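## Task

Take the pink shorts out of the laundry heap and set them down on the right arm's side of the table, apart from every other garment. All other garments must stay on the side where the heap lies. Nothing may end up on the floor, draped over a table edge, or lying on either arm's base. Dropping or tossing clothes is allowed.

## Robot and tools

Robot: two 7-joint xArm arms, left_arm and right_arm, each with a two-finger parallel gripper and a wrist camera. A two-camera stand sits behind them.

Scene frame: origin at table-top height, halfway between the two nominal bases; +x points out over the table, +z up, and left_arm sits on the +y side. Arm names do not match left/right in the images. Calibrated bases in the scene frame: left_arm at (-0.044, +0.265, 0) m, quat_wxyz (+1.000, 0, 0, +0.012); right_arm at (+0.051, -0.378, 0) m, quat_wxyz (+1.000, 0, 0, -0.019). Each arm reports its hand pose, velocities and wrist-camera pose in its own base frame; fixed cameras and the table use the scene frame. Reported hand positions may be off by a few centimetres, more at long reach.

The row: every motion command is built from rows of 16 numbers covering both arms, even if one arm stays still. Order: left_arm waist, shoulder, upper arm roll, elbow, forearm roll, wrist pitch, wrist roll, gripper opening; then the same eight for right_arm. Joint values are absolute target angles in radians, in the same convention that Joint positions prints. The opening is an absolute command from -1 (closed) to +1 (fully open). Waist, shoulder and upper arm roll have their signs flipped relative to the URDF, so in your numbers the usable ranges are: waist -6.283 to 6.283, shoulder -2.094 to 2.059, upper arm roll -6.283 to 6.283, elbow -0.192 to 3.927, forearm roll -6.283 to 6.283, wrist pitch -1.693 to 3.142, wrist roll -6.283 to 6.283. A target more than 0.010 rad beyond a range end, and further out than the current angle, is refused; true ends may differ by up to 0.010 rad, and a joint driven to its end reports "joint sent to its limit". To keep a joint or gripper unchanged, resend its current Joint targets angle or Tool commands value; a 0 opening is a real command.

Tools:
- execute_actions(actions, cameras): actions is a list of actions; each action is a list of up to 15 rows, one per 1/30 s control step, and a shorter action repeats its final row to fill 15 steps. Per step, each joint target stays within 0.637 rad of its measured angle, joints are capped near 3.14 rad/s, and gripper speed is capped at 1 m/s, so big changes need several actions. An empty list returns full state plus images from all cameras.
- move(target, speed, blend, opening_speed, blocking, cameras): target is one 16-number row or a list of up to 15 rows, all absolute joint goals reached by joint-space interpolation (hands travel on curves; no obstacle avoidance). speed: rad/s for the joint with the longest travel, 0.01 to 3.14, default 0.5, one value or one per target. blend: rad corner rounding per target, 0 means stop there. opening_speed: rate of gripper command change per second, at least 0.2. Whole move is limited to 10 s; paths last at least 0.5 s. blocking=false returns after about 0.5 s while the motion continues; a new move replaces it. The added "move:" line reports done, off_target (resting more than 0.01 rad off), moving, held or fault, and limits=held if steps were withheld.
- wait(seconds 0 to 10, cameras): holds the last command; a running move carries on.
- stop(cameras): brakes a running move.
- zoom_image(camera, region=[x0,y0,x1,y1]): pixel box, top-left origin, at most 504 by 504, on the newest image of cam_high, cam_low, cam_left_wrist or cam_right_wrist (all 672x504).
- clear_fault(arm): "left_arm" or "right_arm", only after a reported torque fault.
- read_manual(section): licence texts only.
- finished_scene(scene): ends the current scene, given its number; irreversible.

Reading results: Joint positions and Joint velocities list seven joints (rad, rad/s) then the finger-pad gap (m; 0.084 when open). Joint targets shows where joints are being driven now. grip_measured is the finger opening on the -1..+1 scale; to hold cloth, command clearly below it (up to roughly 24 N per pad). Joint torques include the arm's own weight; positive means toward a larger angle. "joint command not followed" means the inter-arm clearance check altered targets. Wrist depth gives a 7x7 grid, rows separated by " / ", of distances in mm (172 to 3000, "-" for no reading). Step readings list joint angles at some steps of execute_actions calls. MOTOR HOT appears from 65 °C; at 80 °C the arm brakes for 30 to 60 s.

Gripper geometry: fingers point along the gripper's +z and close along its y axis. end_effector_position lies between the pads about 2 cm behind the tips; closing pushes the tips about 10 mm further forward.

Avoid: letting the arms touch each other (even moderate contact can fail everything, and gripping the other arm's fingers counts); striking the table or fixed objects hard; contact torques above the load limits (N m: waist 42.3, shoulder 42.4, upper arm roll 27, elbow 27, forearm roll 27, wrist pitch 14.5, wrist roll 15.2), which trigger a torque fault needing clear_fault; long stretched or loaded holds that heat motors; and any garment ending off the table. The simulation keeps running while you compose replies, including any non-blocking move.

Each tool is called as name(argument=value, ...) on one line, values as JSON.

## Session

Now the pile is on the left side; mirrored.

execute_actions(actions=[])

Scene clock: 0.00 s.
left_arm: end_effector_position=(+0.7283, -0.5040, +0.2180) grip_measured=+1.00 end_effector_quat_wxyz=(+0.140, +0.855, -0.048, +0.496) | right_arm: end_effector_position=(+0.3896, -0.0018, +0.3962) grip_measured=+1.00 end_effector_quat_wxyz=(-0.452, +0.768, +0.454, -0.016)
Joint positions: left_arm=[0.828 -1.168 -0.485 2.296 0.18 0.169 -0.923 0.084] | right_arm=[0.044 -0.267 0.419 1.746 0.688 2.275 -1.326 0.084]
Joint velocities: within noise
Joint torques (N m): no reading
Motor temperatures (°C): left_arm=[34 39 39 39 32 41 41] | right_arm=[33 37 39 38 33 35 38]
Wrist depth (mm): cam_left_wrist=[1141 1366 1222 1375 2528 2595 2760 / 1145 1188 1220 1253 2685 2828 2863 / 1585 2192 2685 2749 2816 - - / 1653 2165 2302 2302 2501 2749 - / 1649 1813 1908 1940 2099 2213 2302 / 1487 1585 1642 1694 1809 1852 1946 / 1377 1428 1458 1519 1585 1626 1706] | cam_right_wrist=[2302 1732 1758 293 282 274 267 / 2381 434 418 - 295 358 602 / 579 449 421 405 380 650 593 / 454 462 1025 884 742 642 565 / 2793 - 974 825 703 610 539 / - 2935 916 767 660 576 511 / 2923 2696 846 716 622 548 503]
Joint targets: left_arm=[0.828 -1.168 -0.485 2.296 0.180 0.169 -0.923] | right_arm=[0.044 -0.267 0.419 1.746 0.688 2.275 -1.326]
Tool commands: left_gripper/opening=+1.0 right_gripper/opening=+1.0

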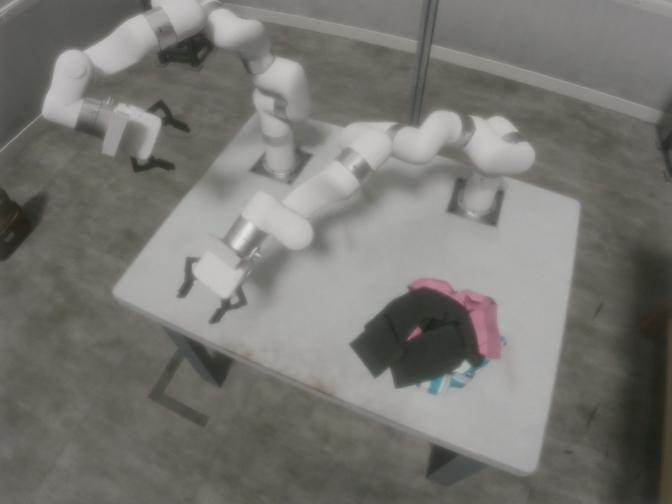

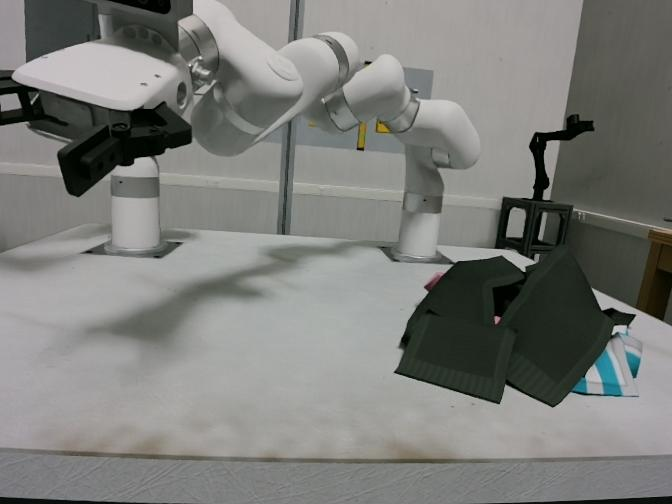

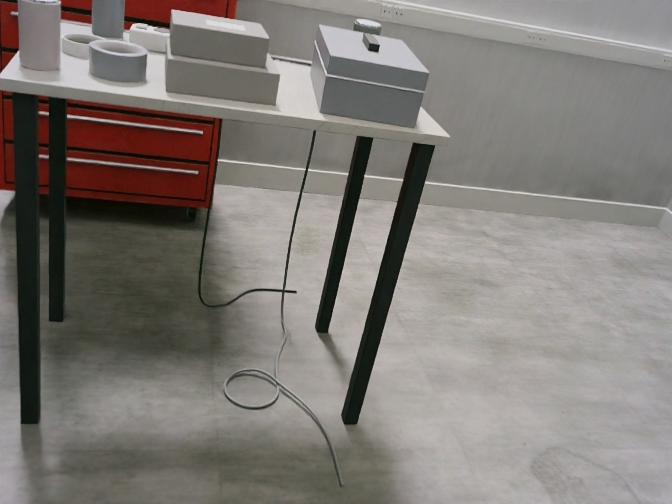

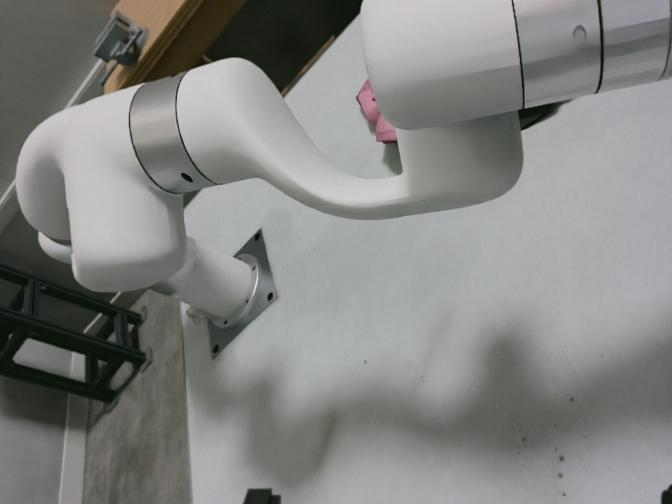

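move(target=[0.19,0.378,0,1.035,0,1.413,0,0.6,0.9,-0.1,0.419,1.746,0.688,2.275,-1.326,1], speed=1.5, cameras=["cam_high","cam_left_wrist"])

Scene clock: 18.53 s.
left_arm: end_effector_position=(+0.3605, -0.0693, +0.3299) grip_measured=+0.60 end_effector_quat_wxyz=(+0.000, +0.995, -0.095, +0.000) | right_arm: end_effector_position=(+0.2373, -0.2741, +0.4593) grip_measured=+1.00 end_effector_quat_wxyz=(-0.353, +0.902, +0.128, +0.213)
Joint positions: left_arm=[0.19 0.378 0 1.035 0 1.413 0 0.069] | right_arm=[0.9 -0.1 0.419 1.746 0.688 2.275 -1.326 0.084]
Joint torques (N m): left_arm=[-3.37 22.02 3.13 10.29 -1.69 0.33 1.87] | right_arm=[5.03 20.86 -0.73 10.85 4.03 1.41 -0.76]
Wrist depth (mm): cam_left_wrist=[460 394 383 417 429 460 460 / 408 341 411 418 427 459 459 / 423 404 372 389 431 459 459 / 432 399 376 367 434 458 459 / 453 449 413 408 457 458 458 / 457 429 440 457 457 457 457 / 457 457 456 456 456 457 458] | cam_right_wrist=[2279 2999 - 2886 2465 2112 1852 / 2014 2986 2948 2634 2264 1979 1745 / 2575 2356 2501 2249 867 767 684 / 2634 1107 1040 907 795 710 641 / 1327 1031 965 841 745 667 606 / 1184 1019 877 772 693 626 569 / 1076 934 806 725 651 592 547]
Joint targets: left_arm=[0.190 0.378 0.000 1.035 0.000 1.413 0.000] | right_arm=[0.900 -0.100 0.419 1.746 0.688 2.275 -1.326]
move: done
Images, in order (width x height): cam_high 672x504, cam_left_wrist 672x504.

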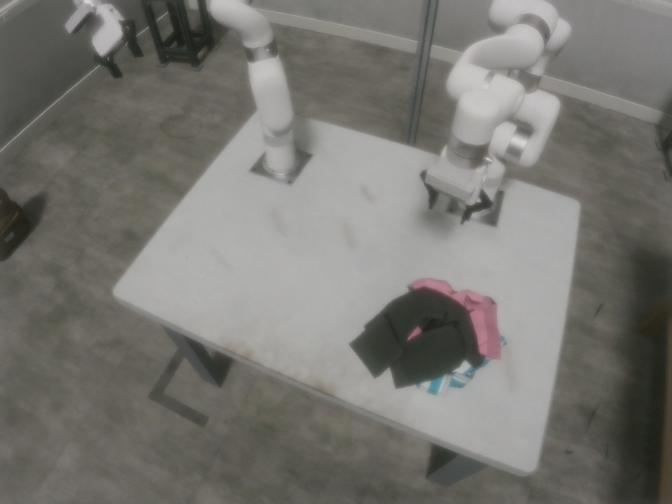

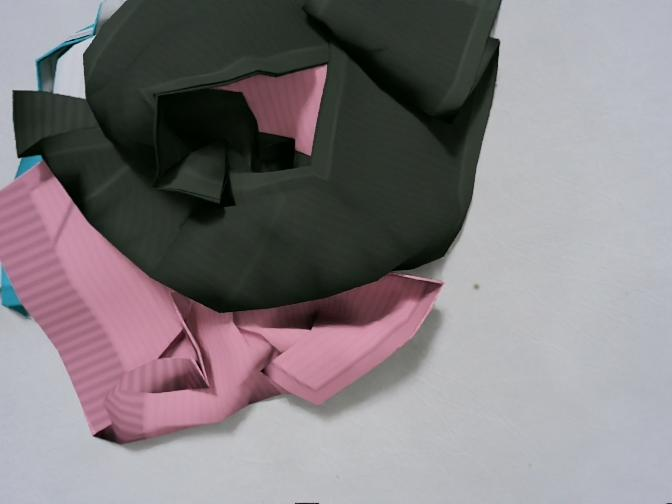

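move(target=[[-0.133,0.150,0,0.616,0,0.766,0.323,1,0.9,-0.1,0.419,1.746,0.688,2.275,-1.326,1],[-0.133,-0.126,0,0.553,0,0.427,0.323,1,0.9,-0.1,0.419,1.746,0.688,2.275,-1.326,1],[-0.133,-0.126,0,0.553,0,0.427,0.323,-1,0.9,-0.1,0.419,1.746,0.688,2.275,-1.326,1],[-0.133,0.329,0,0.848,0,1.177,0.323,-1,0.9,-0.1,0.419,1.746,0.688,2.275,-1.326,1],[-0.133,0.068,0,2.027,0,2.095,0.323,-1,0.9,-0.1,0.419,1.746,0.688,2.275,-1.326,1]], speed=[0.9,0.5,0.5,0.6,0.9], blend=[0.05,0,0,0.1,0], opening_speed=2.5, cameras=["cam_high","cam_low","cam_left_wrist"])

Scene clock: 50.63 s.
left_arm: end_effector_position=(+0.3630, +0.0486, +0.5499) grip_measured=-0.94 end_effector_quat_wxyz=(+0.000, +0.995, -0.095, +0.000) | right_arm: end_effector_position=(+0.2373, -0.2741, +0.4593) grip_measured=+1.00 end_effector_quat_wxyz=(-0.353, +0.902, +0.128, +0.213)
Joint positions: left_arm=[-0.133 0.068 0 2.027 0 2.095 0.323 0.003] | right_arm=[0.9 -0.1 0.419 1.746 0.688 2.275 -1.326 0.084]
Joint torques (N m): left_arm=[-3.53 8.48 -3.36 12.13 0.29 0.38 1.01] | right_arm=[5.15 21.08 2.05 14.93 1.99 -0.67 -0.84]
Motor temperatures (°C): left_arm=[34 41 39 41 32 42 42] | right_arm=[33 39 39 43 33 35 38]
Wrist depth (mm): cam_left_wrist=[678 677 675 678 677 677 679 / 676 680 677 614 658 650 677 / 679 677 676 606 619 673 679 / 1452 678 676 655 - 188 674 / 1458 675 673 - - - 677 / 1462 675 - - - - 675 / 1458 675 - - - - 676] | cam_right_wrist=[2309 2948 - 2886 2465 2132 1867 / 2014 2973 - 2624 2249 1968 1749 / 2585 2340 2519 2235 868 769 685 / 2664 1096 1046 912 797 714 643 / 1325 1048 962 842 744 667 608 / 1186 1013 879 772 691 625 571 / 1072 930 806 725 652 593 547]
Joint targets: left_arm=[-0.133 0.068 0.000 2.027 0.000 2.095 0.323] | right_arm=[0.900 -0.100 0.419 1.746 0.688 2.275 -1.326]
move: done
Images, in order (width x height): cam_high 672x504, cam_low 672x504, cam_left_wrist 672x504.

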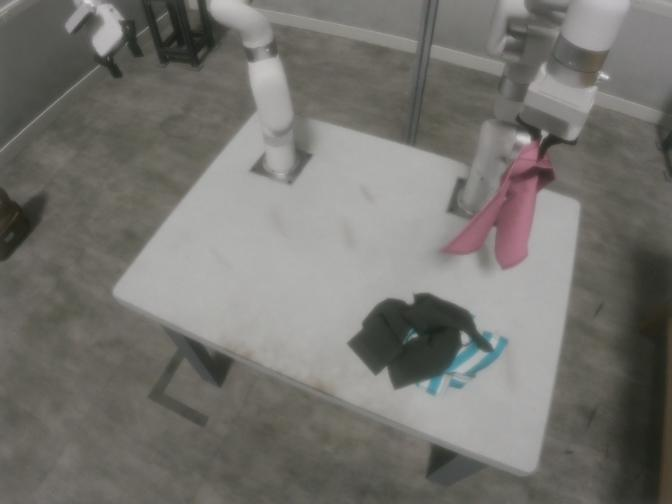

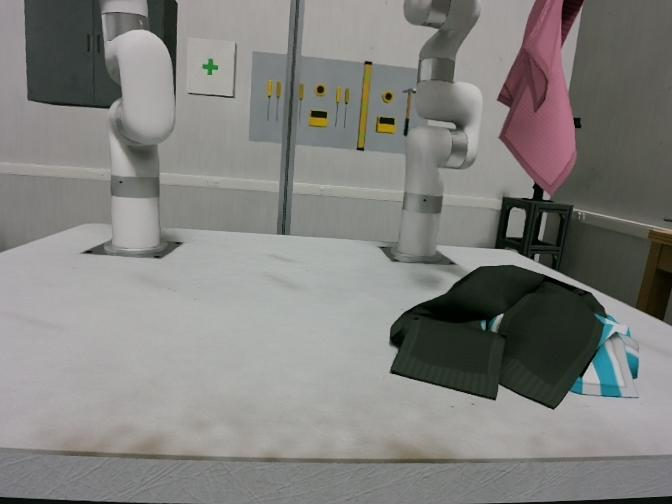

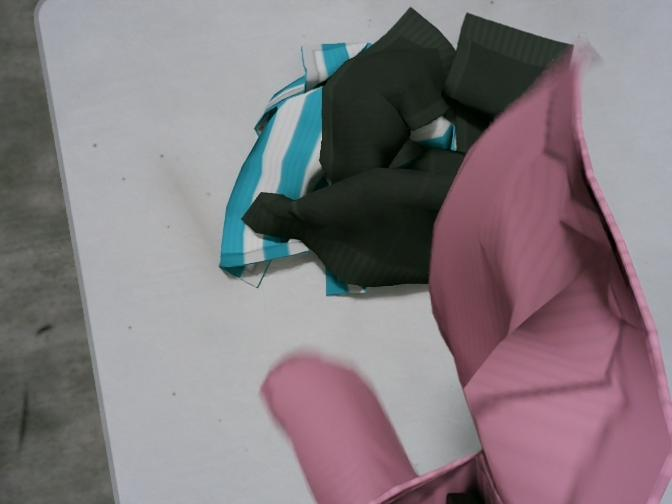

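move(target=[[0.92,-0.41,0,2.253,0,1.843,0.323,-1,0.9,-0.1,0.419,1.746,0.688,2.275,-1.326,1],[0.92,-0.807,0,1.775,0,0.968,0.323,-1,0.9,-0.1,0.419,1.746,0.688,2.275,-1.326,1],[0.92,-0.807,0,1.775,0,0.968,0.323,0.1,0.9,-0.1,0.419,1.746,0.688,2.275,-1.326,1],[0.92,-0.41,0,2.253,0,1.843,0.323,0.1,0.9,-0.1,0.419,1.746,0.688,2.275,-1.326,1]], speed=[0.8,0.6,0.6,0.8], blend=[0.1,0,0,0], opening_speed=2.5, cameras=["cam_high","cam_low","cam_left_wrist"])

Scene clock: 71.77 s.
left_arm: end_effector_position=(+0.3332, -0.4376, +0.4299) grip_measured=+0.09 end_effector_quat_wxyz=(+0.000, +0.813, -0.582, +0.000) | right_arm: end_effector_position=(+0.2373, -0.2741, +0.4593) grip_measured=+1.00 end_effector_quat_wxyz=(-0.353, +0.902, +0.128, +0.213)
Joint positions: left_arm=[0.92 -0.41 0 2.253 0 1.843 0.323 0.048] | right_arm=[0.9 -0.1 0.419 1.746 0.688 2.275 -1.326 0.084]
Joint torques (N m): left_arm=[2.03 39.97 -0.5 14.2 0.32 0.38 -1.56] | right_arm=[5.19 21.27 2.02 15.1 2.07 -0.6 -0.76]
Wrist depth (mm): cam_left_wrist=[557 559 557 558 557 561 559 / 557 557 557 529 557 559 560 / 556 558 554 522 559 558 559 / 556 555 508 530 557 558 558 / 556 556 556 555 557 557 557 / 556 554 556 556 556 556 558 / 554 553 556 554 555 556 557] | cam_right_wrist=[2264 2935 - 2911 2457 2125 1867 / 2032 2948 2973 2634 2257 1962 1741 / 2556 2372 2519 2257 867 767 686 / 2624 1098 1042 910 799 711 641 / 1332 1045 962 824 739 669 607 / 1186 1016 876 722 668 626 571 / 1072 931 807 719 646 592 547]
Joint targets: left_arm=[0.920 -0.410 0.000 2.253 0.000 1.843 0.323] | right_arm=[0.900 -0.100 0.419 1.746 0.688 2.275 -1.326]
move: done
Images, in order (width x height): cam_high 672x504, cam_low 672x504, cam_left_wrist 672x504.

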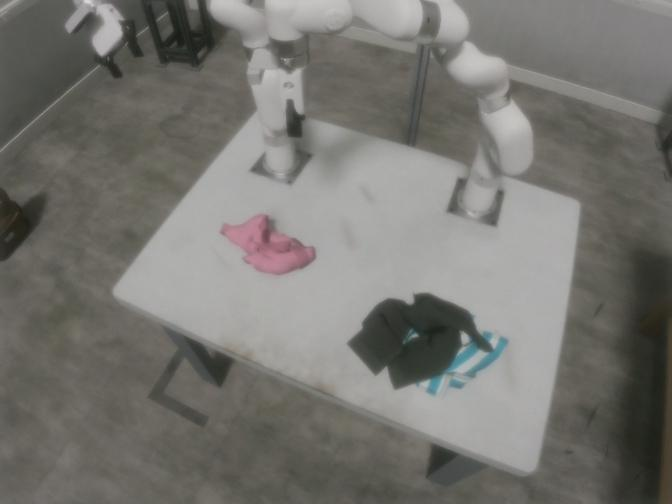

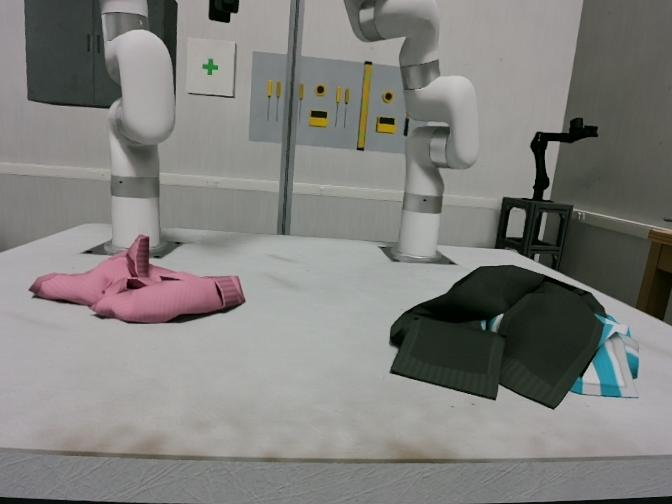

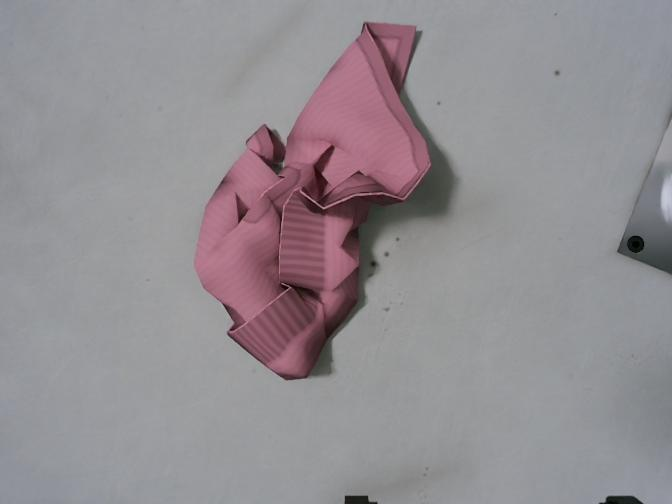

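finished_scene(scene=3)

The scene is finished: the task was done.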